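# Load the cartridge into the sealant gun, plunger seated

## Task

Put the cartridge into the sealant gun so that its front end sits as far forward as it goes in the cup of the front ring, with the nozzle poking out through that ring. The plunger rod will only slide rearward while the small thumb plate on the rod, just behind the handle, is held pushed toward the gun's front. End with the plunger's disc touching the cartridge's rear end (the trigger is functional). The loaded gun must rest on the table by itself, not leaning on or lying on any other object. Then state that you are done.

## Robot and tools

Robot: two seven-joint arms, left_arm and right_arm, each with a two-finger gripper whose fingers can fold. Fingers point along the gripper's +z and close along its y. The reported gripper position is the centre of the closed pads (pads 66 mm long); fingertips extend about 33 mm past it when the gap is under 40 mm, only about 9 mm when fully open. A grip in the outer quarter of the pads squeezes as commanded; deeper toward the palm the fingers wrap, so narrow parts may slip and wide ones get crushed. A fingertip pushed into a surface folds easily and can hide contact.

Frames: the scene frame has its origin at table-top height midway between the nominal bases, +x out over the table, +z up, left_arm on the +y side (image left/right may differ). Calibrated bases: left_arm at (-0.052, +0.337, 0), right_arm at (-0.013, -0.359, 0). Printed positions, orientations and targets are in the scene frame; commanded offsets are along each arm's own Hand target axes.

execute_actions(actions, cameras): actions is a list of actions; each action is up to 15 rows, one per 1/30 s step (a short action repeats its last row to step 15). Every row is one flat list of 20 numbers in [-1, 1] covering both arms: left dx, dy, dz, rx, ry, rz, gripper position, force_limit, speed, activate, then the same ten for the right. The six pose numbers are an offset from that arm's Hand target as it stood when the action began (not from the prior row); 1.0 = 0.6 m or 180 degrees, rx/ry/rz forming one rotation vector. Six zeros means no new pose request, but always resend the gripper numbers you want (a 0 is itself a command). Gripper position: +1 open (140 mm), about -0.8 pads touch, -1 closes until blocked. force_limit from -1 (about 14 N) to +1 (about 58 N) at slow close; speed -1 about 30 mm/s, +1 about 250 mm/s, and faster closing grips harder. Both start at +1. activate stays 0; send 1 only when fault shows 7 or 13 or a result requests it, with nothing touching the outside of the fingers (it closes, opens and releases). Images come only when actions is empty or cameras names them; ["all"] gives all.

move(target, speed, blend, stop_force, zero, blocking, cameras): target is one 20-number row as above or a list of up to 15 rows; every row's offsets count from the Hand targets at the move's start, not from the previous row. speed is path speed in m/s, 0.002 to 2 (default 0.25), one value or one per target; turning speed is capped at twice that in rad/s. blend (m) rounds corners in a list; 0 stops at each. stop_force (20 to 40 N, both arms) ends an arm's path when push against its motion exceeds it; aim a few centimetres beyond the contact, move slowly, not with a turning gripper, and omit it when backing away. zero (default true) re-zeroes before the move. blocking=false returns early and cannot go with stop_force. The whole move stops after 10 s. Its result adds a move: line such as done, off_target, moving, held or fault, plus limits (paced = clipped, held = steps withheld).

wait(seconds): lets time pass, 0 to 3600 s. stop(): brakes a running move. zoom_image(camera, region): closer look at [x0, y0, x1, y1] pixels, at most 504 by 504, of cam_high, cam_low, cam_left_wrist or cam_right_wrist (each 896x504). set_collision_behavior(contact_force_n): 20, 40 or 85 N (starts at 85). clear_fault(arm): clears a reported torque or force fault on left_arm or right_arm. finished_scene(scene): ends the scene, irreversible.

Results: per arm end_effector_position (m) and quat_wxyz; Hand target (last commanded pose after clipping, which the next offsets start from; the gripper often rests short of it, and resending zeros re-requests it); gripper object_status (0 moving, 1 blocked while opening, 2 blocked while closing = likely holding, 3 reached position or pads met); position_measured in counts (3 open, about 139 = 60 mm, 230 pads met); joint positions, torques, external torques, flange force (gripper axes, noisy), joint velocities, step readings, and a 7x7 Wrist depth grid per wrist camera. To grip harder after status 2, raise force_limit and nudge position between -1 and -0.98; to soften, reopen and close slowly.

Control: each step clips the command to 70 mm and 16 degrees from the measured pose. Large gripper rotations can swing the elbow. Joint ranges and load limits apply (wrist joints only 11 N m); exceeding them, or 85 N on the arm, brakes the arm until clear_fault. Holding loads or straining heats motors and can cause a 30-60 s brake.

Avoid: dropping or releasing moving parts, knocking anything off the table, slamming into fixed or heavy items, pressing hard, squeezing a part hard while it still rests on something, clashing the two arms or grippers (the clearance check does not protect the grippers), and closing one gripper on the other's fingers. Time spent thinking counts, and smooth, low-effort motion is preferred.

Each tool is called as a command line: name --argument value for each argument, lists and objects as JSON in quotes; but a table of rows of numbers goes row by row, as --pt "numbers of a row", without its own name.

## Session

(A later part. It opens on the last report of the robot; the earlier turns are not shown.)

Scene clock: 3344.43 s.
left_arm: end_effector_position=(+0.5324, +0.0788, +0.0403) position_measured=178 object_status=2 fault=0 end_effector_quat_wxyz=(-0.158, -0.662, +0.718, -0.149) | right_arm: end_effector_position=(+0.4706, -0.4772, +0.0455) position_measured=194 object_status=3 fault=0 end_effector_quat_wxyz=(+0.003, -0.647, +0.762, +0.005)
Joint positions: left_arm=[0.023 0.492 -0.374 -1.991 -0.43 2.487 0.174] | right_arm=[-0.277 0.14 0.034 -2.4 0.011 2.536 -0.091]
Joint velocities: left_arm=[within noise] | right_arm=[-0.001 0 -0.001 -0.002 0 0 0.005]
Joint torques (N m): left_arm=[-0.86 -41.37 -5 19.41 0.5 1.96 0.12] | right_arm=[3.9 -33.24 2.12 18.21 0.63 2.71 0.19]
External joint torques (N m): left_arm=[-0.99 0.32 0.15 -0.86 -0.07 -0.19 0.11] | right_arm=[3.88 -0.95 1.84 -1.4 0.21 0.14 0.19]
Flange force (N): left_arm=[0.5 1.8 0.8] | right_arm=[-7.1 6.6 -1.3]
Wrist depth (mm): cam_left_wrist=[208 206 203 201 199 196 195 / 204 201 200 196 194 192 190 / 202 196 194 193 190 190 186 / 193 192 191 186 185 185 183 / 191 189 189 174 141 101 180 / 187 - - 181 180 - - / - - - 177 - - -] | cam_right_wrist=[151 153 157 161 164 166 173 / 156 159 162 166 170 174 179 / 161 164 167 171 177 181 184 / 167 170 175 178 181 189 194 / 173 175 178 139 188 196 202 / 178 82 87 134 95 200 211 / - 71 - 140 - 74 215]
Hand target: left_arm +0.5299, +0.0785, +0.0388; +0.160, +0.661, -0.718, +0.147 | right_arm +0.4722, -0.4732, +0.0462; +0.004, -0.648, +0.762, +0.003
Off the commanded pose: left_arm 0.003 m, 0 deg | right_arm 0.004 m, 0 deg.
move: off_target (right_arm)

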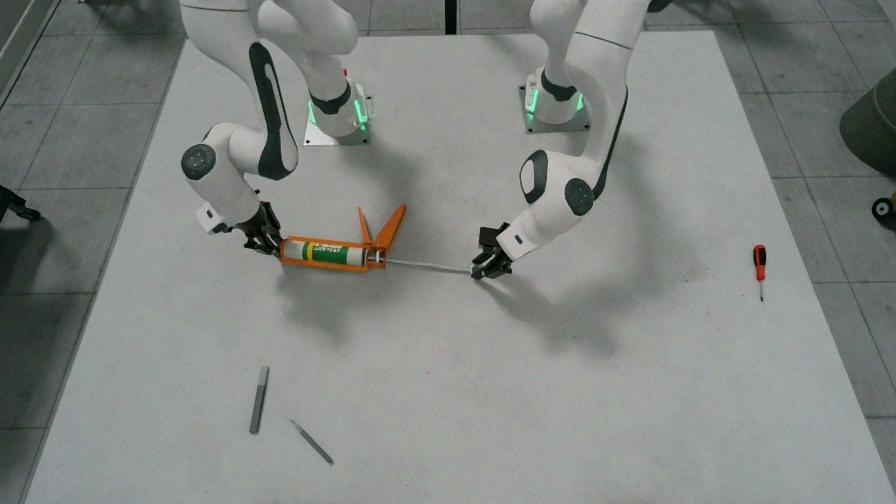

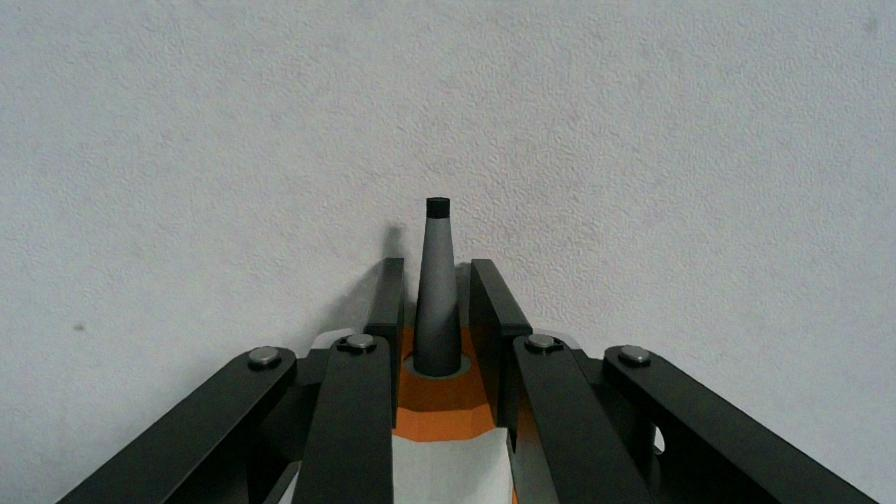

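move --target '[0.0181,0,0.0084,0,0,0,-1,0,-1,0,0,0,0,0,0,0,-0.516,0,0,0]' --speed 0.03 --cameras '["cam_high","cam_right_wrist","cam_left_wrist"]'

zoom_image --camera "cam_high" --region '[345, 230, 400, 280]'

Scene clock: 3356.93 s.
left_arm: end_effector_position=(+0.5331, +0.0784, +0.0391) position_measured=178 object_status=2 fault=0 end_effector_quat_wxyz=(-0.155, -0.662, +0.718, -0.147) | right_arm: end_effector_position=(+0.4705, -0.4772, +0.0458) position_measured=194 object_status=3 fault=0 end_effector_quat_wxyz=(+0.003, -0.647, +0.763, +0.005)
Joint positions: left_arm=[0.009 0.492 -0.362 -1.988 -0.429 2.489 0.17] | right_arm=[-0.277 0.139 0.034 -2.401 0.01 2.536 -0.09]
Joint torques (N m): left_arm=[-6.7 -39.66 -9.71 20.72 -0.65 2.02 -0.27] | right_arm=[3.67 -32.56 2.17 18.6 0.65 2.91 0.18]
External joint torques (N m): left_arm=[-6.77 2.07 -4.69 0.48 -1.22 -0.13 -0.28] | right_arm=[3.7 -0.33 1.94 -1.09 0.23 0.32 0.18]
Flange force (N): left_arm=[9.4 -5.8 9.5] | right_arm=[-6.7 4.3 0.4]
Wrist depth (mm): cam_left_wrist=[206 204 202 199 197 195 192 / 201 200 197 196 194 189 189 / 198 196 193 191 189 187 186 / 194 192 189 186 184 183 180 / 189 188 187 174 141 101 179 / 187 - - 180 179 - - / - - - 177 176 - -] | cam_right_wrist=[151 154 158 160 165 168 173 / 156 159 162 166 170 175 179 / 162 164 169 172 176 183 187 / 168 171 175 179 184 189 194 / 173 176 179 138 188 195 203 / 179 82 87 132 95 200 211 / - 71 - 139 - 74 219]
Hand target: left_arm +0.5289, +0.0666, +0.0389; +0.160, +0.661, -0.718, +0.147 | right_arm +0.4722, -0.4732, +0.0462; +0.004, -0.648, +0.762, +0.003
Off the commanded pose: left_arm 0.013 m, 1 deg | right_arm 0.004 m, 0 deg.
move: off_target (left_arm)
Images, in order (width x height): cam_high 896x504, cam_left_wrist 896x504, cam_right_wrist 896x504.

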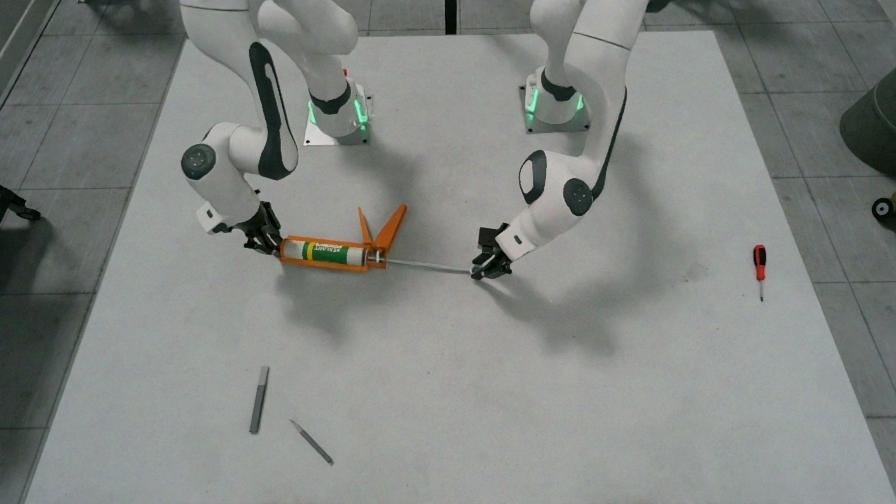

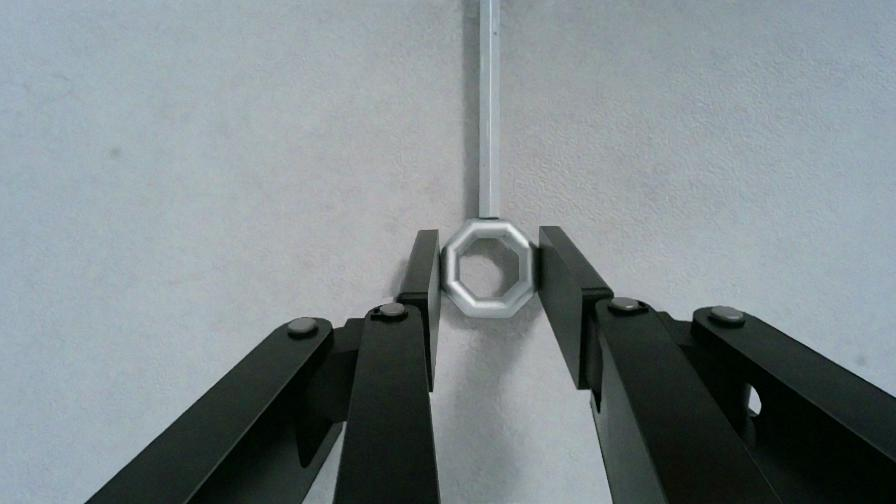

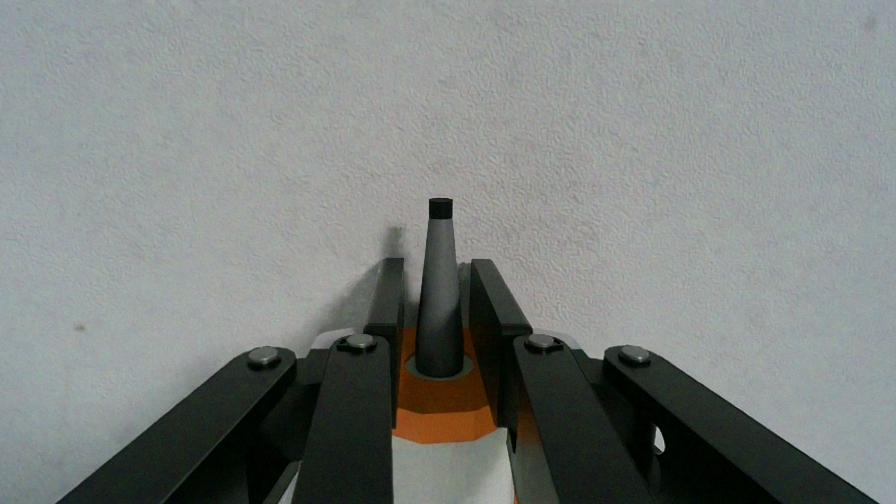

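Scaled by 9.164 from the camera's image (finer frame: 1280x720).

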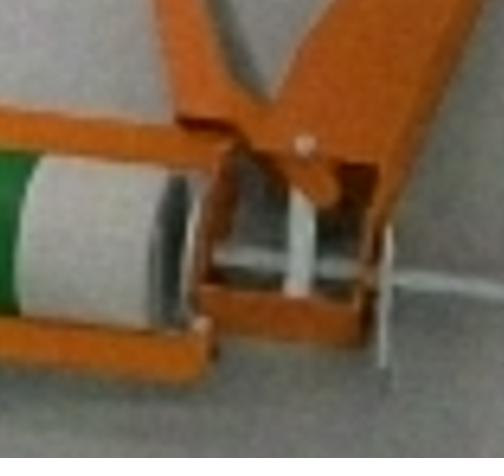

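move --target '[0.0121,0,0.0036,0,0,0,-1,0,-1,0,0,0,0,0,0,0,-0.516,0,0,0]' --speed 0.03 --cameras '["cam_high"]'

zoom_image --camera "cam_high" --region '[345, 230, 400, 280]'

Scene clock: 3391.87 s.
left_arm: end_effector_position=(+0.5345, +0.0761, +0.0389) position_measured=178 object_status=2 fault=0 end_effector_quat_wxyz=(-0.152, -0.663, +0.718, -0.147) | right_arm: end_effector_position=(+0.4704, -0.4790, +0.0459) position_measured=194 object_status=3 fault=0 end_effector_quat_wxyz=(+0.003, -0.646, +0.763, +0.004)
Joint positions: left_arm=[-0.007 0.494 -0.351 -1.984 -0.429 2.494 0.164] | right_arm=[-0.277 0.139 0.031 -2.401 0.008 2.537 -0.09]
Joint torques (N m): left_arm=[-8.53 -40.41 -12.49 21.07 -1.24 1.59 -0.44] | right_arm=[4.85 -32.57 3.46 18.44 1.17 2.58 0.12]
External joint torques (N m): left_arm=[-8.39 1.68 -7.41 0.75 -1.82 -0.57 -0.46] | right_arm=[4.91 -0.32 3.26 -1.23 0.75 -0.01 0.12]
Flange force (N): left_arm=[12.6 -4.5 9.2] | right_arm=[-9.0 4.3 -0.4]
Wrist depth (mm): cam_left_wrist=[206 203 202 200 196 193 191 / 202 200 196 193 192 - 187 / 197 196 193 191 189 187 184 / 194 192 189 186 184 184 181 / 190 189 186 174 141 94 177 / 187 - - - 179 - - / - - - 177 176 - -] | cam_right_wrist=[151 154 158 161 165 168 173 / 157 159 163 167 171 175 179 / 162 165 168 172 177 181 187 / - 171 176 178 184 189 194 / 174 177 180 137 189 196 204 / 179 82 87 132 95 201 211 / - 70 - 139 - 74 220]
Hand target: left_arm +0.5282, +0.0591, +0.0400; +0.160, +0.661, -0.718, +0.147 | right_arm +0.4722, -0.4732, +0.0462; +0.004, -0.648, +0.762, +0.003
Off the commanded pose: left_arm 0.018 m, 1 deg | right_arm 0.006 m, 0 deg.
move: off_target (left_arm)

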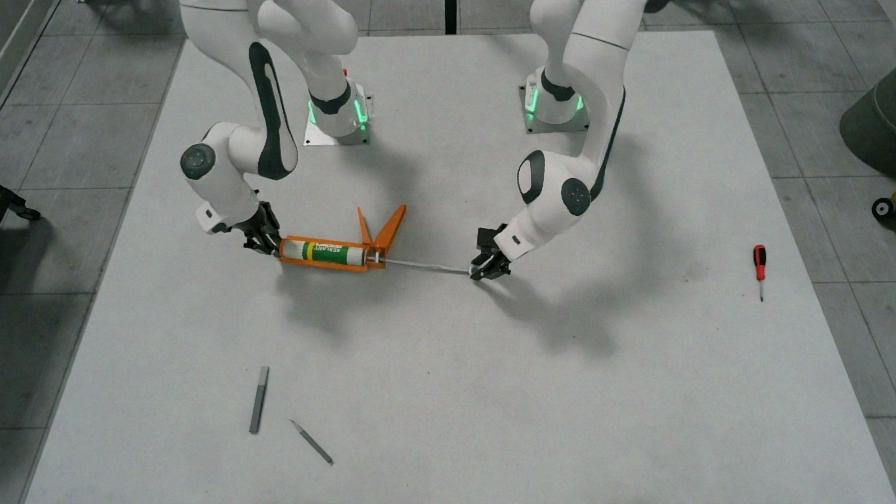

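Scaled by 9.164 from the camera's image (finer frame: 1280x720).

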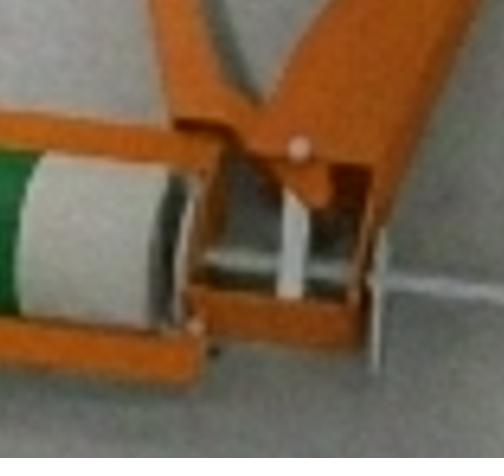

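move --target '[-0.0272,-0.0082,-0.0107,0,0,0,-1,0,-1,0,0.0167,0,0,0,0,0,-0.516,0,0,0]' --speed 0.04 --cameras '["cam_high","cam_low","cam_right_wrist"]'

zoom_image --camera "cam_high" --region '[345, 230, 400, 280]'

zoom_image --camera "cam_high" --region '[260, 225, 320, 275]'

Scene clock: 3435.80 s.
left_arm: end_effector_position=(+0.5353, +0.0763, +0.0395) position_measured=178 object_status=2 fault=0 end_effector_quat_wxyz=(-0.158, -0.661, +0.718, -0.147) | right_arm: end_effector_position=(+0.4701, -0.4823, +0.0463) position_measured=194 object_status=3 fault=0 end_effector_quat_wxyz=(+0.003, -0.647, +0.762, +0.003)
Joint positions: left_arm=[0.005 0.501 -0.359 -1.973 -0.429 2.479 0.169] | right_arm=[-0.282 0.139 0.029 -2.4 0.008 2.537 -0.099]
Joint velocities: left_arm=[within noise] | right_arm=[0 0 0 0 0.001 0.001 -0.007]
Joint torques (N m): left_arm=[-0.16 -41.24 -4.75 20.61 0.37 2.06 0.19] | right_arm=[0.49 -31.64 -0.19 19.07 0.75 2.49 -0.21]
External joint torques (N m): left_arm=[-0.38 0.93 0.21 0.22 -0.19 -0.09 0.18] | right_arm=[0.42 0.66 -0.49 -0.65 0.33 -0.1 -0.21]
Flange force (N): left_arm=[-0.2 -3.2 2.0] | right_arm=[0.4 0.6 1.4]
Wrist depth (mm): cam_left_wrist=[206 205 202 200 198 196 194 / 201 199 197 195 193 192 190 / - 196 193 192 190 188 187 / 194 192 191 176 184 184 182 / 189 188 187 173 141 94 178 / 186 - - - - - - / - - - 177 - - -] | cam_right_wrist=[152 154 158 161 165 169 173 / - 160 163 167 169 175 179 / 163 164 169 173 178 180 187 / 168 171 176 178 185 189 194 / 174 177 179 139 189 196 203 / 180 82 92 135 95 90 210 / - 71 - 139 - 74 220]
Hand target: left_arm +0.5346, +0.0762, +0.0389; +0.160, +0.661, -0.718, +0.147 | right_arm +0.4706, -0.4831, +0.0460; +0.004, -0.648, +0.762, +0.003
Off the commanded pose: left_arm 0.001 m, 0 deg | right_arm 0.001 m, 0 deg.
move: done

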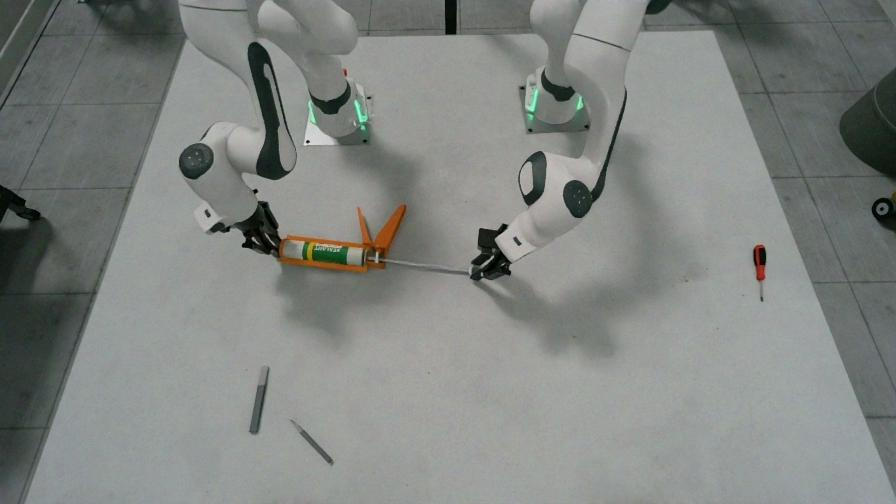

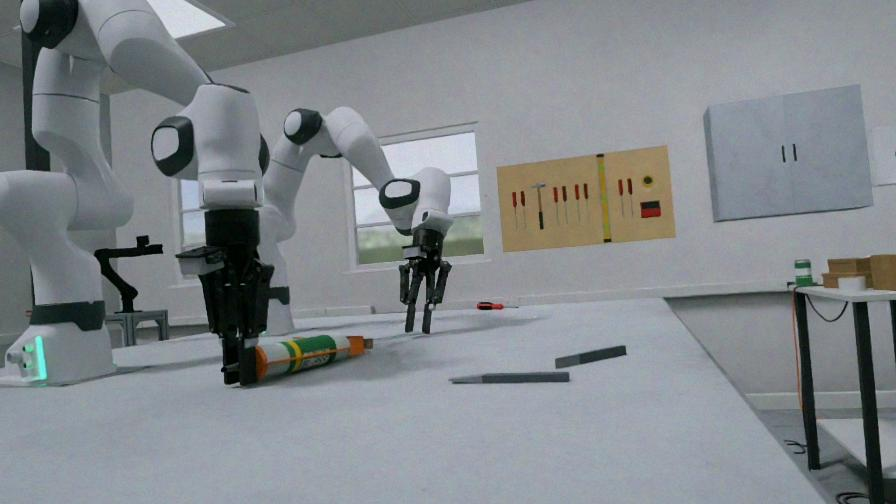

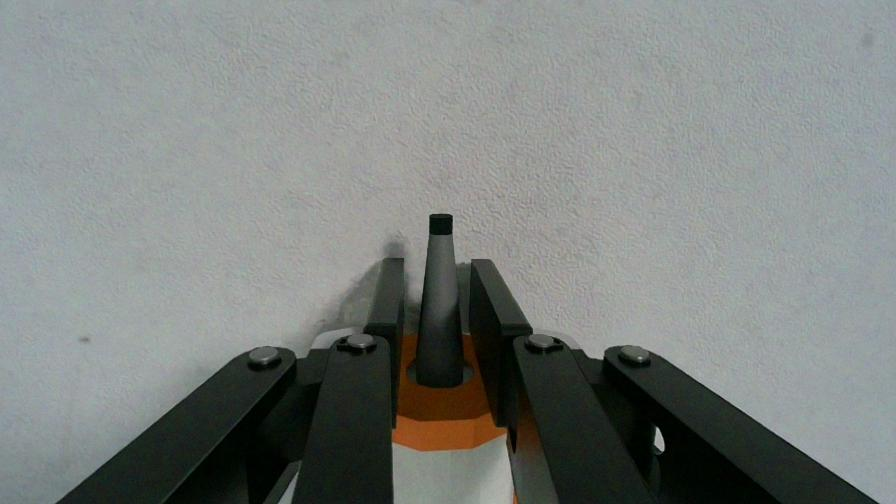

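Scaled by 9.164 from the camera's image (finer frame: 1280x720).

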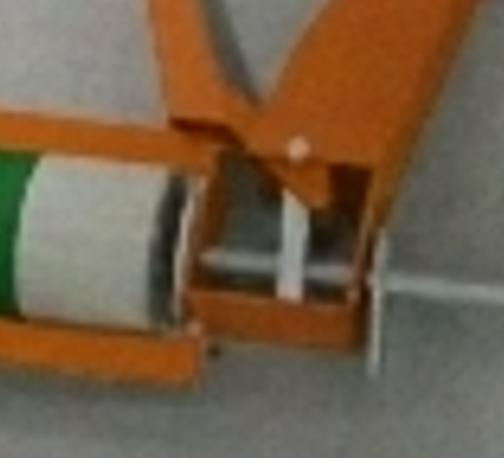

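Scaled by 8.400 from the camera's image (finer frame: 1280x720).

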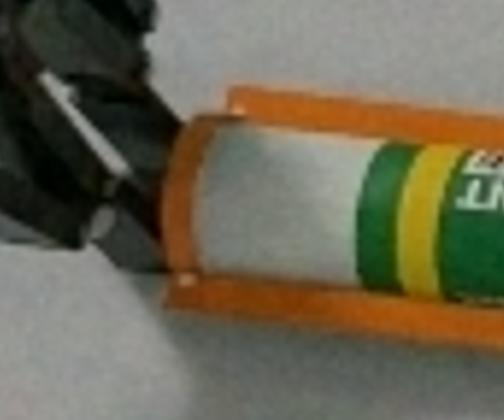

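execute_actions --actions '[]'

Scene clock: 3469.63 s.
left_arm: end_effector_position=(+0.5353, +0.0763, +0.0395) position_measured=178 object_status=2 fault=0 end_effector_quat_wxyz=(-0.158, -0.661, +0.718, -0.147) | right_arm: end_effector_position=(+0.4701, -0.4823, +0.0463) position_measured=194 object_status=3 fault=0 end_effector_quat_wxyz=(+0.003, -0.648, +0.762, +0.003)
Joint positions: left_arm=[0.005 0.501 -0.359 -1.973 -0.429 2.479 0.169] | right_arm=[-0.282 0.139 0.029 -2.4 0.008 2.537 -0.101]
Joint velocities: within noise
Joint torques (N m): left_arm=[-0.34 -41.16 -4.74 20.67 0.37 1.99 0.13] | right_arm=[0.5 -31.61 -0.25 19.04 0.77 2.45 -0.28]
External joint torques (N m): left_arm=[-0.43 0.98 0.33 0.33 -0.19 -0.15 0.12] | right_arm=[0.37 0.49 -0.62 -0.53 0.36 -0.11 -0.28]
Flange force (N): left_arm=[-0.1 -3.9 2.1] | right_arm=[0.7 0.6 0.9]
Wrist depth (mm): cam_left_wrist=[205 206 203 200 198 197 194 / 201 198 197 194 - 192 190 / 197 197 194 192 190 189 186 / 194 187 189 186 171 184 182 / 190 188 187 175 140 - 179 / 185 - - 180 180 - - / - - - 177 - - -] | cam_right_wrist=[152 154 158 161 163 169 173 / 157 159 163 168 171 175 180 / 163 165 169 173 177 182 187 / 168 171 175 179 184 190 194 / 174 175 179 138 189 196 - / 180 82 87 136 96 86 212 / - 71 - 139 - 74 220]
Hand target: left_arm +0.5346, +0.0762, +0.0389; +0.160, +0.661, -0.718, +0.147 | right_arm +0.4706, -0.4831, +0.0460; +0.004, -0.648, +0.762, +0.003
Tool commands: left_gripper/position=-1.0 left_gripper/force_limit=+0.0 left_gripper/speed=-1.0 left_gripper/activate=+0.0 right_gripper/position=-0.516 right_gripper/force_limit=+0.0 right_gripper/speed=+0.0 right_gripper/activate=+0.0
Off the commanded pose: left_arm 0.001 m, 0 deg | right_arm 0.001 m, 0 deg.

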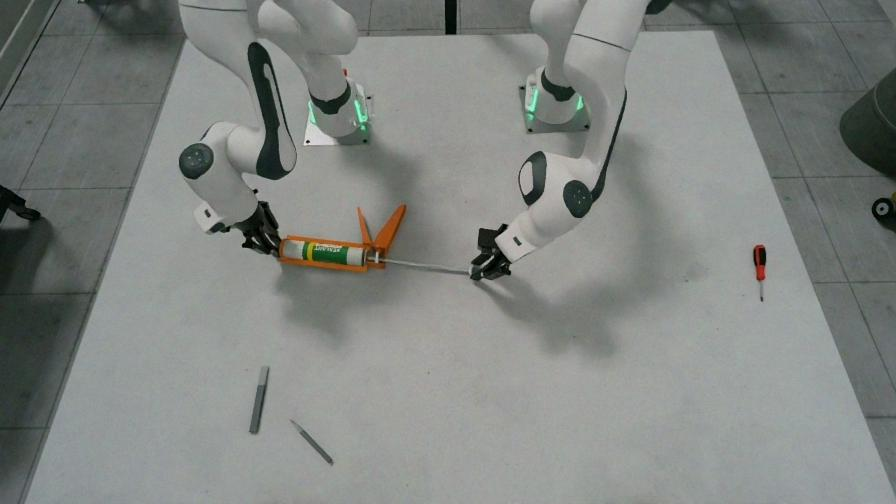

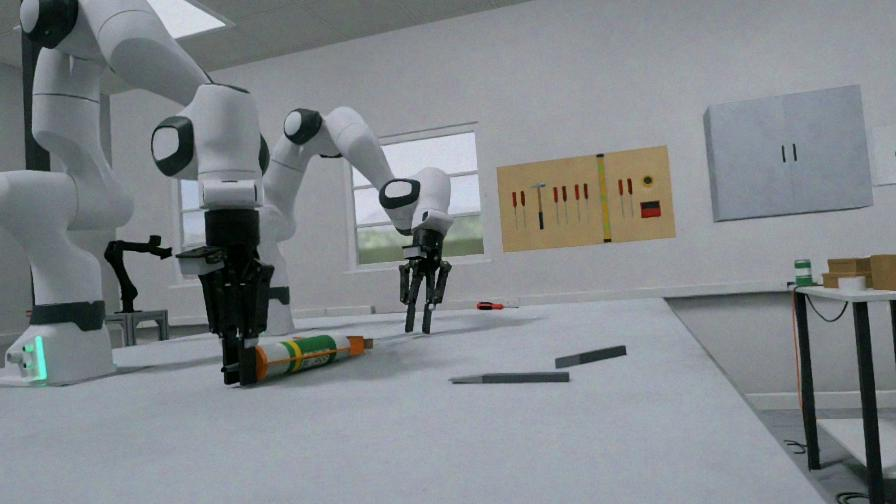

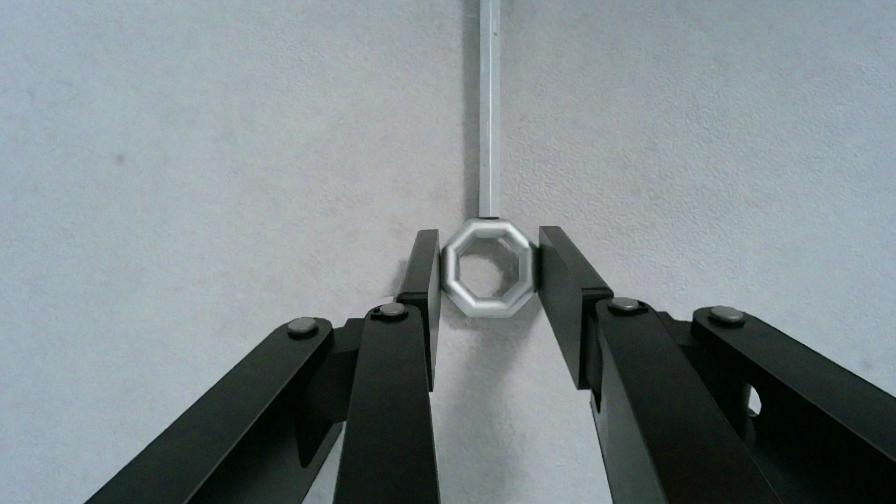

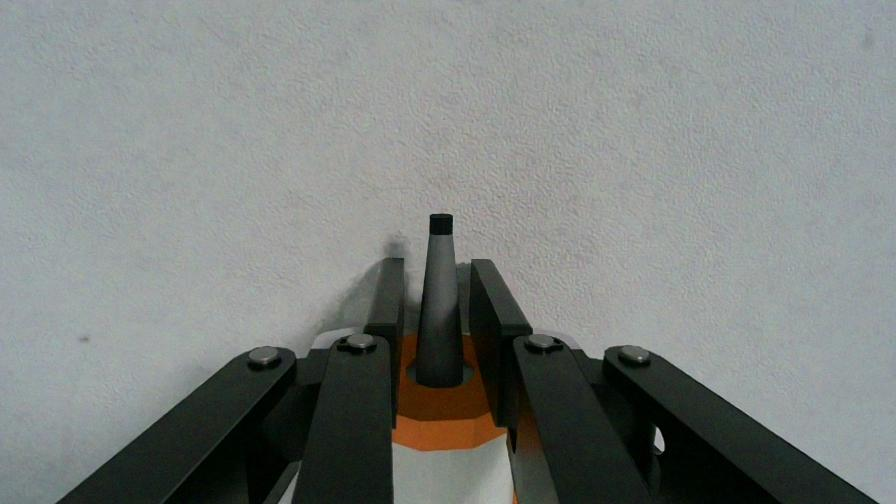

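zoom_image --camera "cam_right_wrist" --region '[360, 200, 540, 480]'

zoom_image --camera "cam_high" --region '[255, 190, 425, 290]'

Scaled by 1.800 from the camera's image (finer frame: 1280x720).

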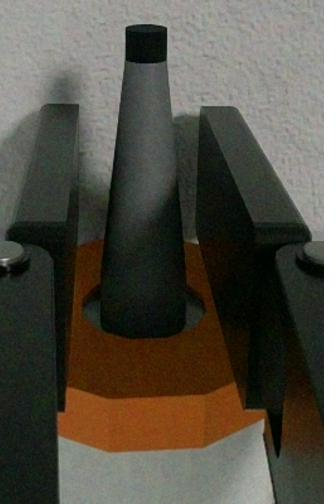

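Scaled by 2.965 from the camera's image (finer frame: 1280x720).

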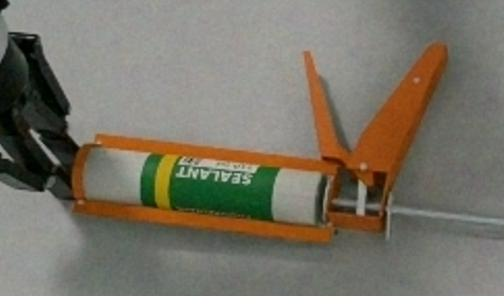

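move --pt "0 0 0 0 0 0 -1 0 -1 0 0.015 0 0 0 0 0 -0.516 0 0 0" --pt "0 0 0 0 0 0 -1 0 -1 0 0.03 0 -0.25 0 0 0 -0.516 0 0 0" --blend '[0.01, 0]' --speed 0.15

move --pt "0 0 0 0 0 0 -0.2 0 -0.8 0 0 0 0 0 0 0 -0.516 0 0 0" --speed 0.1 --cameras '["cam_left_wrist", "cam_high"]'

Scene clock: 3545.27 s.
left_arm: end_effector_position=(+0.5353, +0.0764, +0.0395) position_measured=178 object_status=2 fault=0 end_effector_quat_wxyz=(-0.158, -0.661, +0.718, -0.147) | right_arm: end_effector_position=(+0.4680, -0.5026, +0.1957) position_measured=194 object_status=3 fault=0 end_effector_quat_wxyz=(+0.004, -0.647, +0.763, +0.002)
Joint positions: left_arm=[0.007 0.501 -0.36 -1.973 -0.429 2.479 0.17] | right_arm=[-0.301 -0.109 0.008 -2.262 0.011 2.153 -0.138]
Joint velocities: left_arm=[within noise] | right_arm=[-0.001 0 0.001 0.002 -0.001 -0.004 -0.002]
Joint torques (N m): left_arm=[-0.38 -41.32 -4.94 20.53 0.28 2.07 0.1] | right_arm=[1.18 -27.98 -0.9 23.1 0.79 2.26 -0.33]
External joint torques (N m): left_arm=[-0.42 0.75 0.18 0.2 -0.29 -0.07 0.09] | right_arm=[1.18 -0.15 -0.79 -0.72 0.15 -0.33 -0.33]
Flange force (N): left_arm=[0.0 -2.6 1.7] | right_arm=[0.0 2.8 0.0]
Wrist depth (mm): cam_left_wrist=[206 205 203 200 198 196 194 / 201 200 198 195 194 192 190 / 198 196 194 192 190 188 187 / 194 191 191 186 184 184 183 / 190 188 187 174 140 101 180 / 186 - - 180 179 - - / - - - 177 - - -] | cam_right_wrist=[282 291 301 304 308 314 321 / 291 296 304 311 319 331 332 / - 308 315 324 336 340 346 / - 320 325 331 354 351 361 / 328 330 335 139 113 366 384 / 334 82 - 300 96 86 387 / - 70 - 318 - 74 -]
Hand target: left_arm +0.5346, +0.0762, +0.0389; +0.160, +0.661, -0.718, +0.147 | right_arm +0.4674, -0.5024, +0.1958; +0.004, -0.648, +0.762, +0.003
Off the commanded pose: left_arm 0.001 m, 0 deg | right_arm 0.001 m, 0 deg.
move: done; blend cut to 0.0045 m at target 1

Scene clock: 3545.83 s.
left_arm: end_effector_position=(+0.5352, +0.0764, +0.0392) position_measured=154 object_status=0 fault=0 end_effector_quat_wxyz=(-0.158, -0.662, +0.718, -0.147) | right_arm: end_effector_position=(+0.4678, -0.5025, +0.1956) position_measured=194 object_status=3 fault=0 end_effector_quat_wxyz=(+0.004, -0.647, +0.762, +0.002)
Joint positions: left_arm=[0.007 0.502 -0.361 -1.973 -0.429 2.479 0.17] | right_arm=[-0.301 -0.109 0.008 -2.262 0.011 2.153 -0.139]
Joint torques (N m): left_arm=[-0.5 -41.6 -4.97 20.52 0.48 2.05 0.11] | right_arm=[1.1 -27.99 -0.96 23.01 0.78 2.18 -0.31]
External joint torques (N m): left_arm=[-0.45 0.64 0.26 0.14 -0.09 -0.09 0.1] | right_arm=[1.13 -0.01 -0.81 -0.91 0.15 -0.43 -0.31]
Flange force (N): left_arm=[0.1 -2.5 1.5] | right_arm=[0.0 2.9 0.2]
Wrist depth (mm): cam_left_wrist=[206 204 202 200 198 196 194 / 200 201 198 194 193 191 190 / 197 196 194 191 189 188 185 / 194 190 190 185 184 183 182 / 189 189 187 166 181 98 - / 186 - - 179 178 - - / - - - 177 176 - -] | cam_right_wrist=[282 289 292 302 309 315 319 / - 297 306 311 323 328 - / - 309 316 322 329 340 349 / 312 - 328 332 349 357 360 / - 328 - 287 124 372 376 / - 82 - 302 95 373 390 / - 70 - 320 - 74 402]
Hand target: left_arm +0.5346, +0.0762, +0.0389; +0.160, +0.661, -0.718, +0.147 | right_arm +0.4674, -0.5024, +0.1958; +0.004, -0.648, +0.762, +0.003
Off the commanded pose: left_arm 0.001 m, 0 deg | right_arm 0.000 m, 0 deg.
move: done
Images, in order (width x height): cam_high 896x504, cam_left_wrist 896x504.

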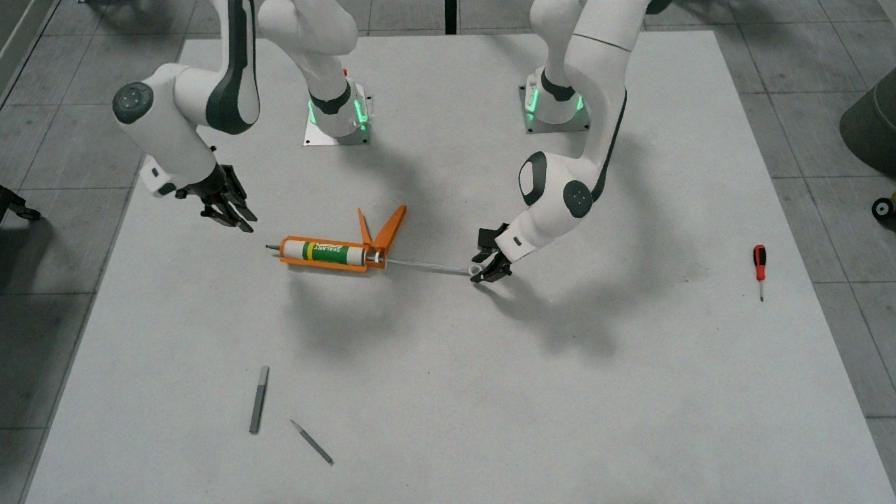

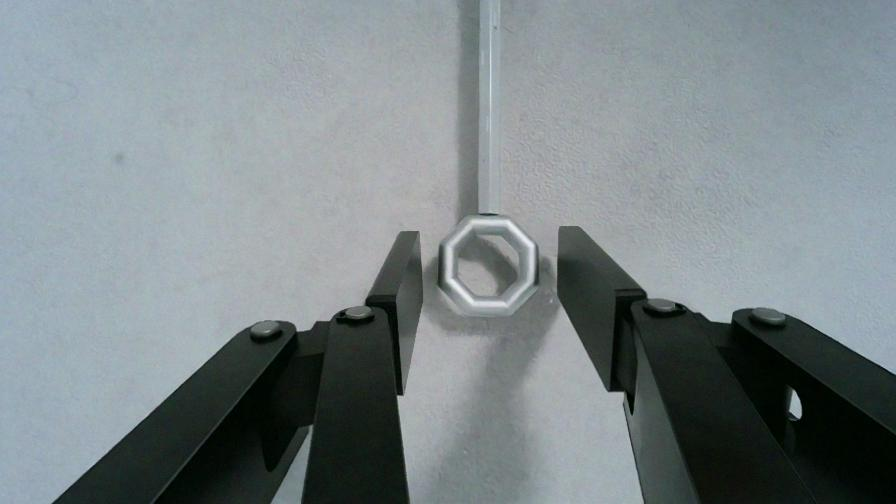

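move --pt "0 0 -0.2 0 0 0 -0.2 0 -0.8 0 0 0 -0.083 0 0 0 -0.516 0 0 0" --pt "-0.15 0 -0.317 0 0 0 -0.2 0 -0.8 0 -0.463 0.139 -0.083 0 0 -0.5 -0.516 0 0 0" --blend '[0.02, 0]' --speed 0.2 --cameras '["all"]'

Scene clock: 3572.07 s.
left_arm: end_effector_position=(+0.5486, +0.2370, +0.1719) position_measured=154 object_status=3 fault=0 end_effector_quat_wxyz=(-0.161, -0.664, +0.715, -0.147) | right_arm: end_effector_position=(+0.4300, -0.2160, +0.2490) position_measured=194 object_status=3 fault=0 end_effector_quat_wxyz=(-0.005, +0.996, -0.084, +0.002)
Joint positions: left_arm=[0.265 0.273 -0.321 -1.901 -0.407 2.082 0.299] | right_arm=[0.283 -0.276 0.024 -2.296 0.016 2.028 -1.107]
Joint velocities: left_arm=[within noise] | right_arm=[0 0 0 -0.001 0.001 0.001 -0.005]
Joint torques (N m): left_arm=[-0.63 -39.07 -2.28 23.5 0.45 1.76 0.36] | right_arm=[1.75 -21.99 -1.29 24.06 0.81 2.38 -0.38]
External joint torques (N m): left_arm=[-0.62 -0.43 0.44 0.2 0.31 -0.22 0.35] | right_arm=[1.82 0.64 -0.76 -0.51 0.06 -0.28 -0.38]
Flange force (N): left_arm=[0.0 -0.1 -1.0] | right_arm=[0.4 0.0 0.7]
Wrist depth (mm): cam_left_wrist=[- 348 - 348 - - 336 / - - 341 - 353 336 - / - - 331 - 320 323 323 / 329 - 327 - 151 319 - / 324 - - 313 175 99 - / - - - - - - - / - - - 301 301 - -] | cam_right_wrist=[333 338 344 348 351 339 364 / - 355 352 340 319 325 385 / 350 372 332 348 378 389 399 / 365 379 - 361 395 406 412 / 388 396 - 130 108 417 428 / 406 82 - - 95 81 456 / - 71 - - - 74 467]
Hand target: left_arm +0.5482, +0.2377, +0.1730; +0.160, +0.661, -0.718, +0.147 | right_arm +0.4296, -0.2153, +0.2486; -0.005, +0.997, -0.081, +0.000
Off the commanded pose: left_arm 0.001 m, 1 deg | right_arm 0.001 m, 0 deg.
move: done

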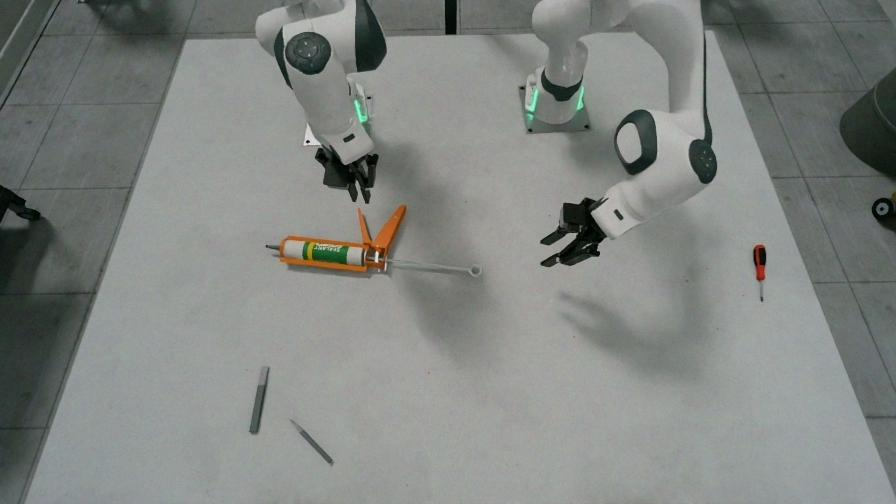

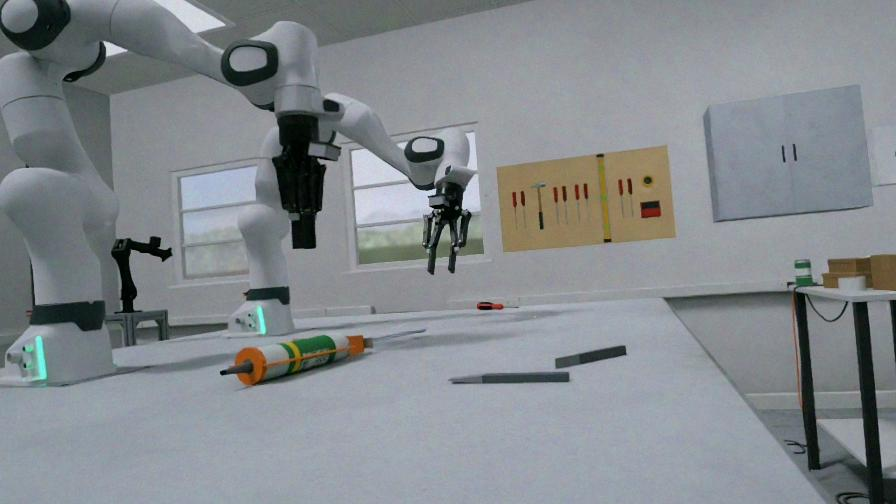

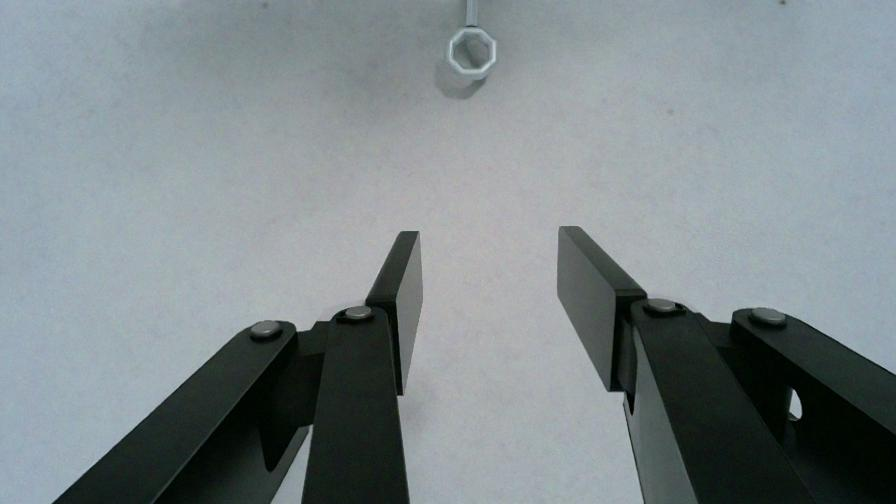

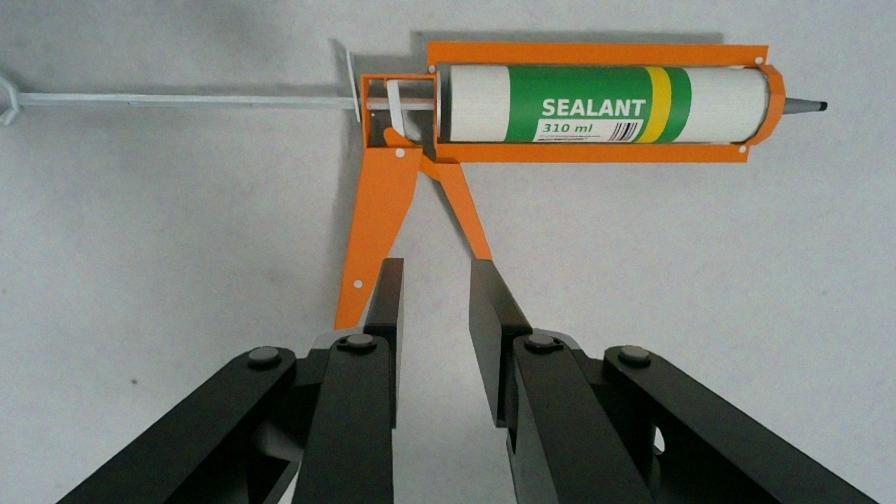

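zoom_image --camera "cam_right_wrist" --region '[320, 30, 520, 200]'

zoom_image --camera "cam_right_wrist" --region '[660, 20, 840, 180]'

zoom_image --camera "cam_low" --region '[205, 300, 445, 420]'

Scaled by 2.520 from the camera's image (finer frame: 1280x720).

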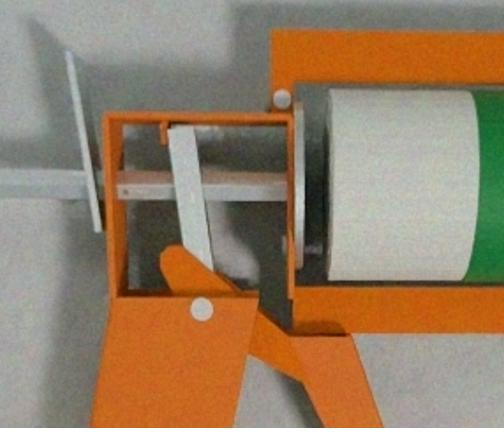

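Scaled by 2.800 from the camera's image (finer frame: 1280x720).

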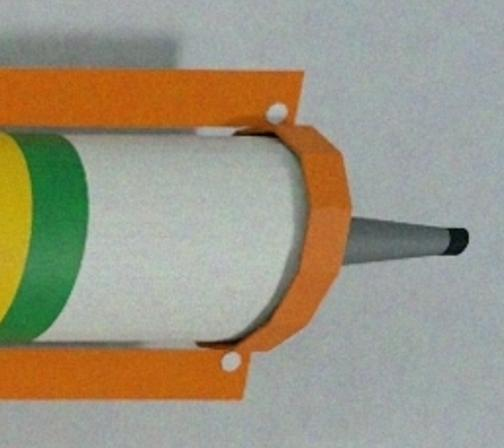

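Scaled by 2.100 from the camera's image (finer frame: 1280x720).

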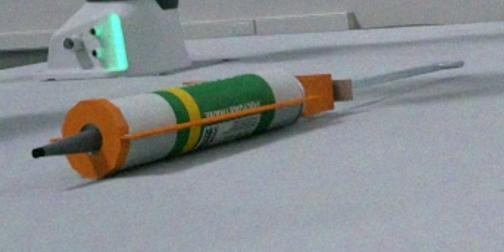

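move --pt "0 0 0 0 0 0 -0.2 0 -0.8 0 0 0 0 0 0 0 1 -1 0 0" --pt "0 0 0 0 0 0 -0.2 0 -0.8 0 0.012 -0.0375 0.215 0 0 -0.0222 1 -1 0 0" --speed 0.15 --cameras '["cam_right_wrist", "cam_low", "cam_high"]'

Scene clock: 3693.20 s.
left_arm: end_effector_position=(+0.5486, +0.2370, +0.1719) position_measured=154 object_status=3 fault=0 end_effector_quat_wxyz=(-0.161, -0.664, +0.715, -0.147) | right_arm: end_effector_position=(+0.4398, -0.1942, +0.1201) position_measured=3 object_status=3 fault=0 end_effector_quat_wxyz=(-0.005, +0.999, -0.049, +0.000)
Joint positions: left_arm=[0.265 0.273 -0.321 -1.901 -0.407 2.082 0.299] | right_arm=[0.304 -0.058 0.042 -2.42 0.016 2.364 -1.141]
Joint velocities: left_arm=[within noise] | right_arm=[-0.001 0 0.001 0.002 -0.001 0.004 -0.003]
Joint torques (N m): left_arm=[-0.76 -39.09 -2.22 23.51 0.44 1.76 0.38] | right_arm=[1.38 -27.02 -0.12 21.05 0.62 2.81 -0.25]
External joint torques (N m): left_arm=[-0.75 -0.54 0.47 0.28 0.3 -0.2 0.36] | right_arm=[1.32 0.74 -0.05 -0.99 0.04 0.15 -0.25]
Flange force (N): left_arm=[0.1 -0.1 -1.0] | right_arm=[-1.5 -0.1 2.6]
Wrist depth (mm): cam_left_wrist=[350 351 - 345 333 339 - / 341 345 340 336 330 330 326 / - 332 336 329 - 325 323 / 326 325 329 321 146 319 316 / 323 - 109 140 146 95 315 / - - - 306 - - - / - - - 303 305 - -] | cam_right_wrist=[218 221 224 227 208 214 217 / 227 229 234 218 195 197 200 / 235 239 242 213 227 218 215 / 244 247 250 222 255 265 271 / 249 137 260 265 271 140 282 / - 267 268 280 284 124 - / - 278 285 294 300 302 -]
Hand target: left_arm +0.5482, +0.2377, +0.1730; +0.160, +0.661, -0.718, +0.147 | right_arm +0.4406, -0.1929, +0.1198; -0.005, +0.999, -0.046, +0.001
Off the commanded pose: left_arm 0.001 m, 1 deg | right_arm 0.001 m, 0 deg.
move: done
Images, in order (width x height): cam_high 896x504, cam_low 896x504, cam_right_wrist 896x504.

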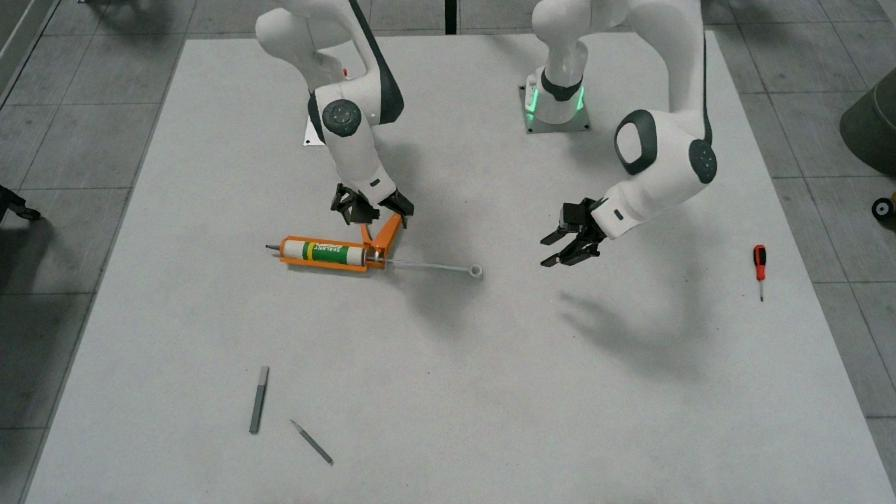

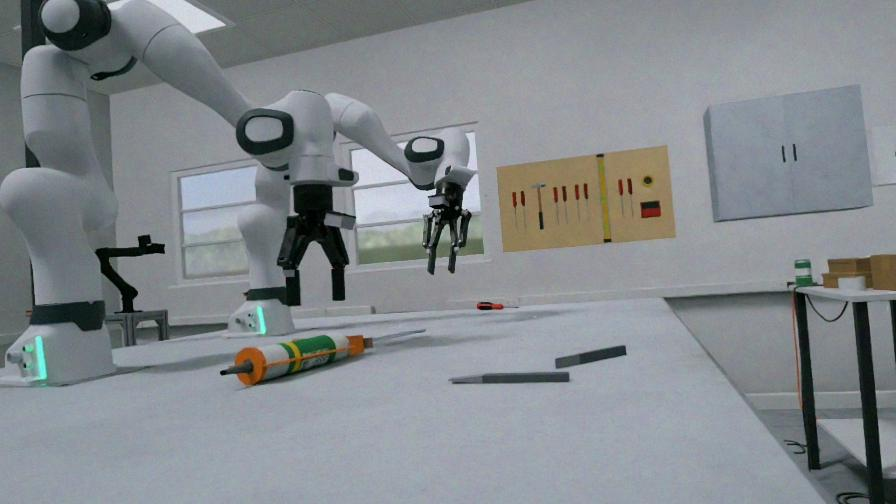

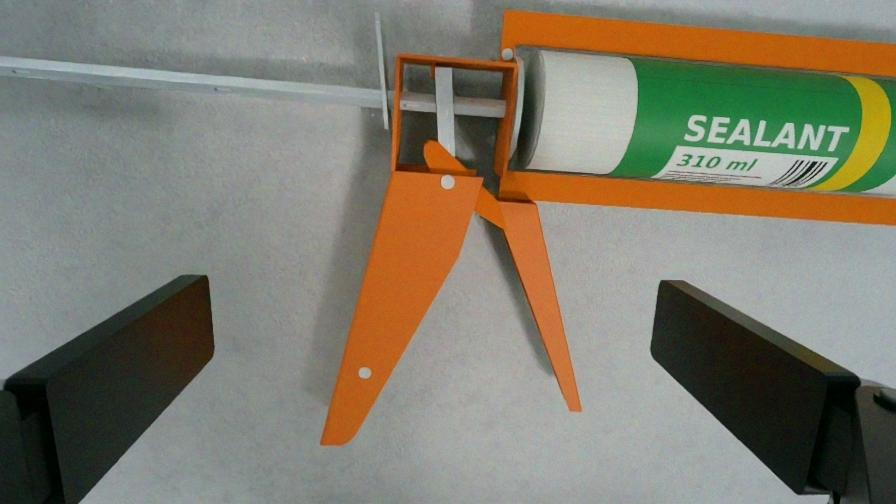

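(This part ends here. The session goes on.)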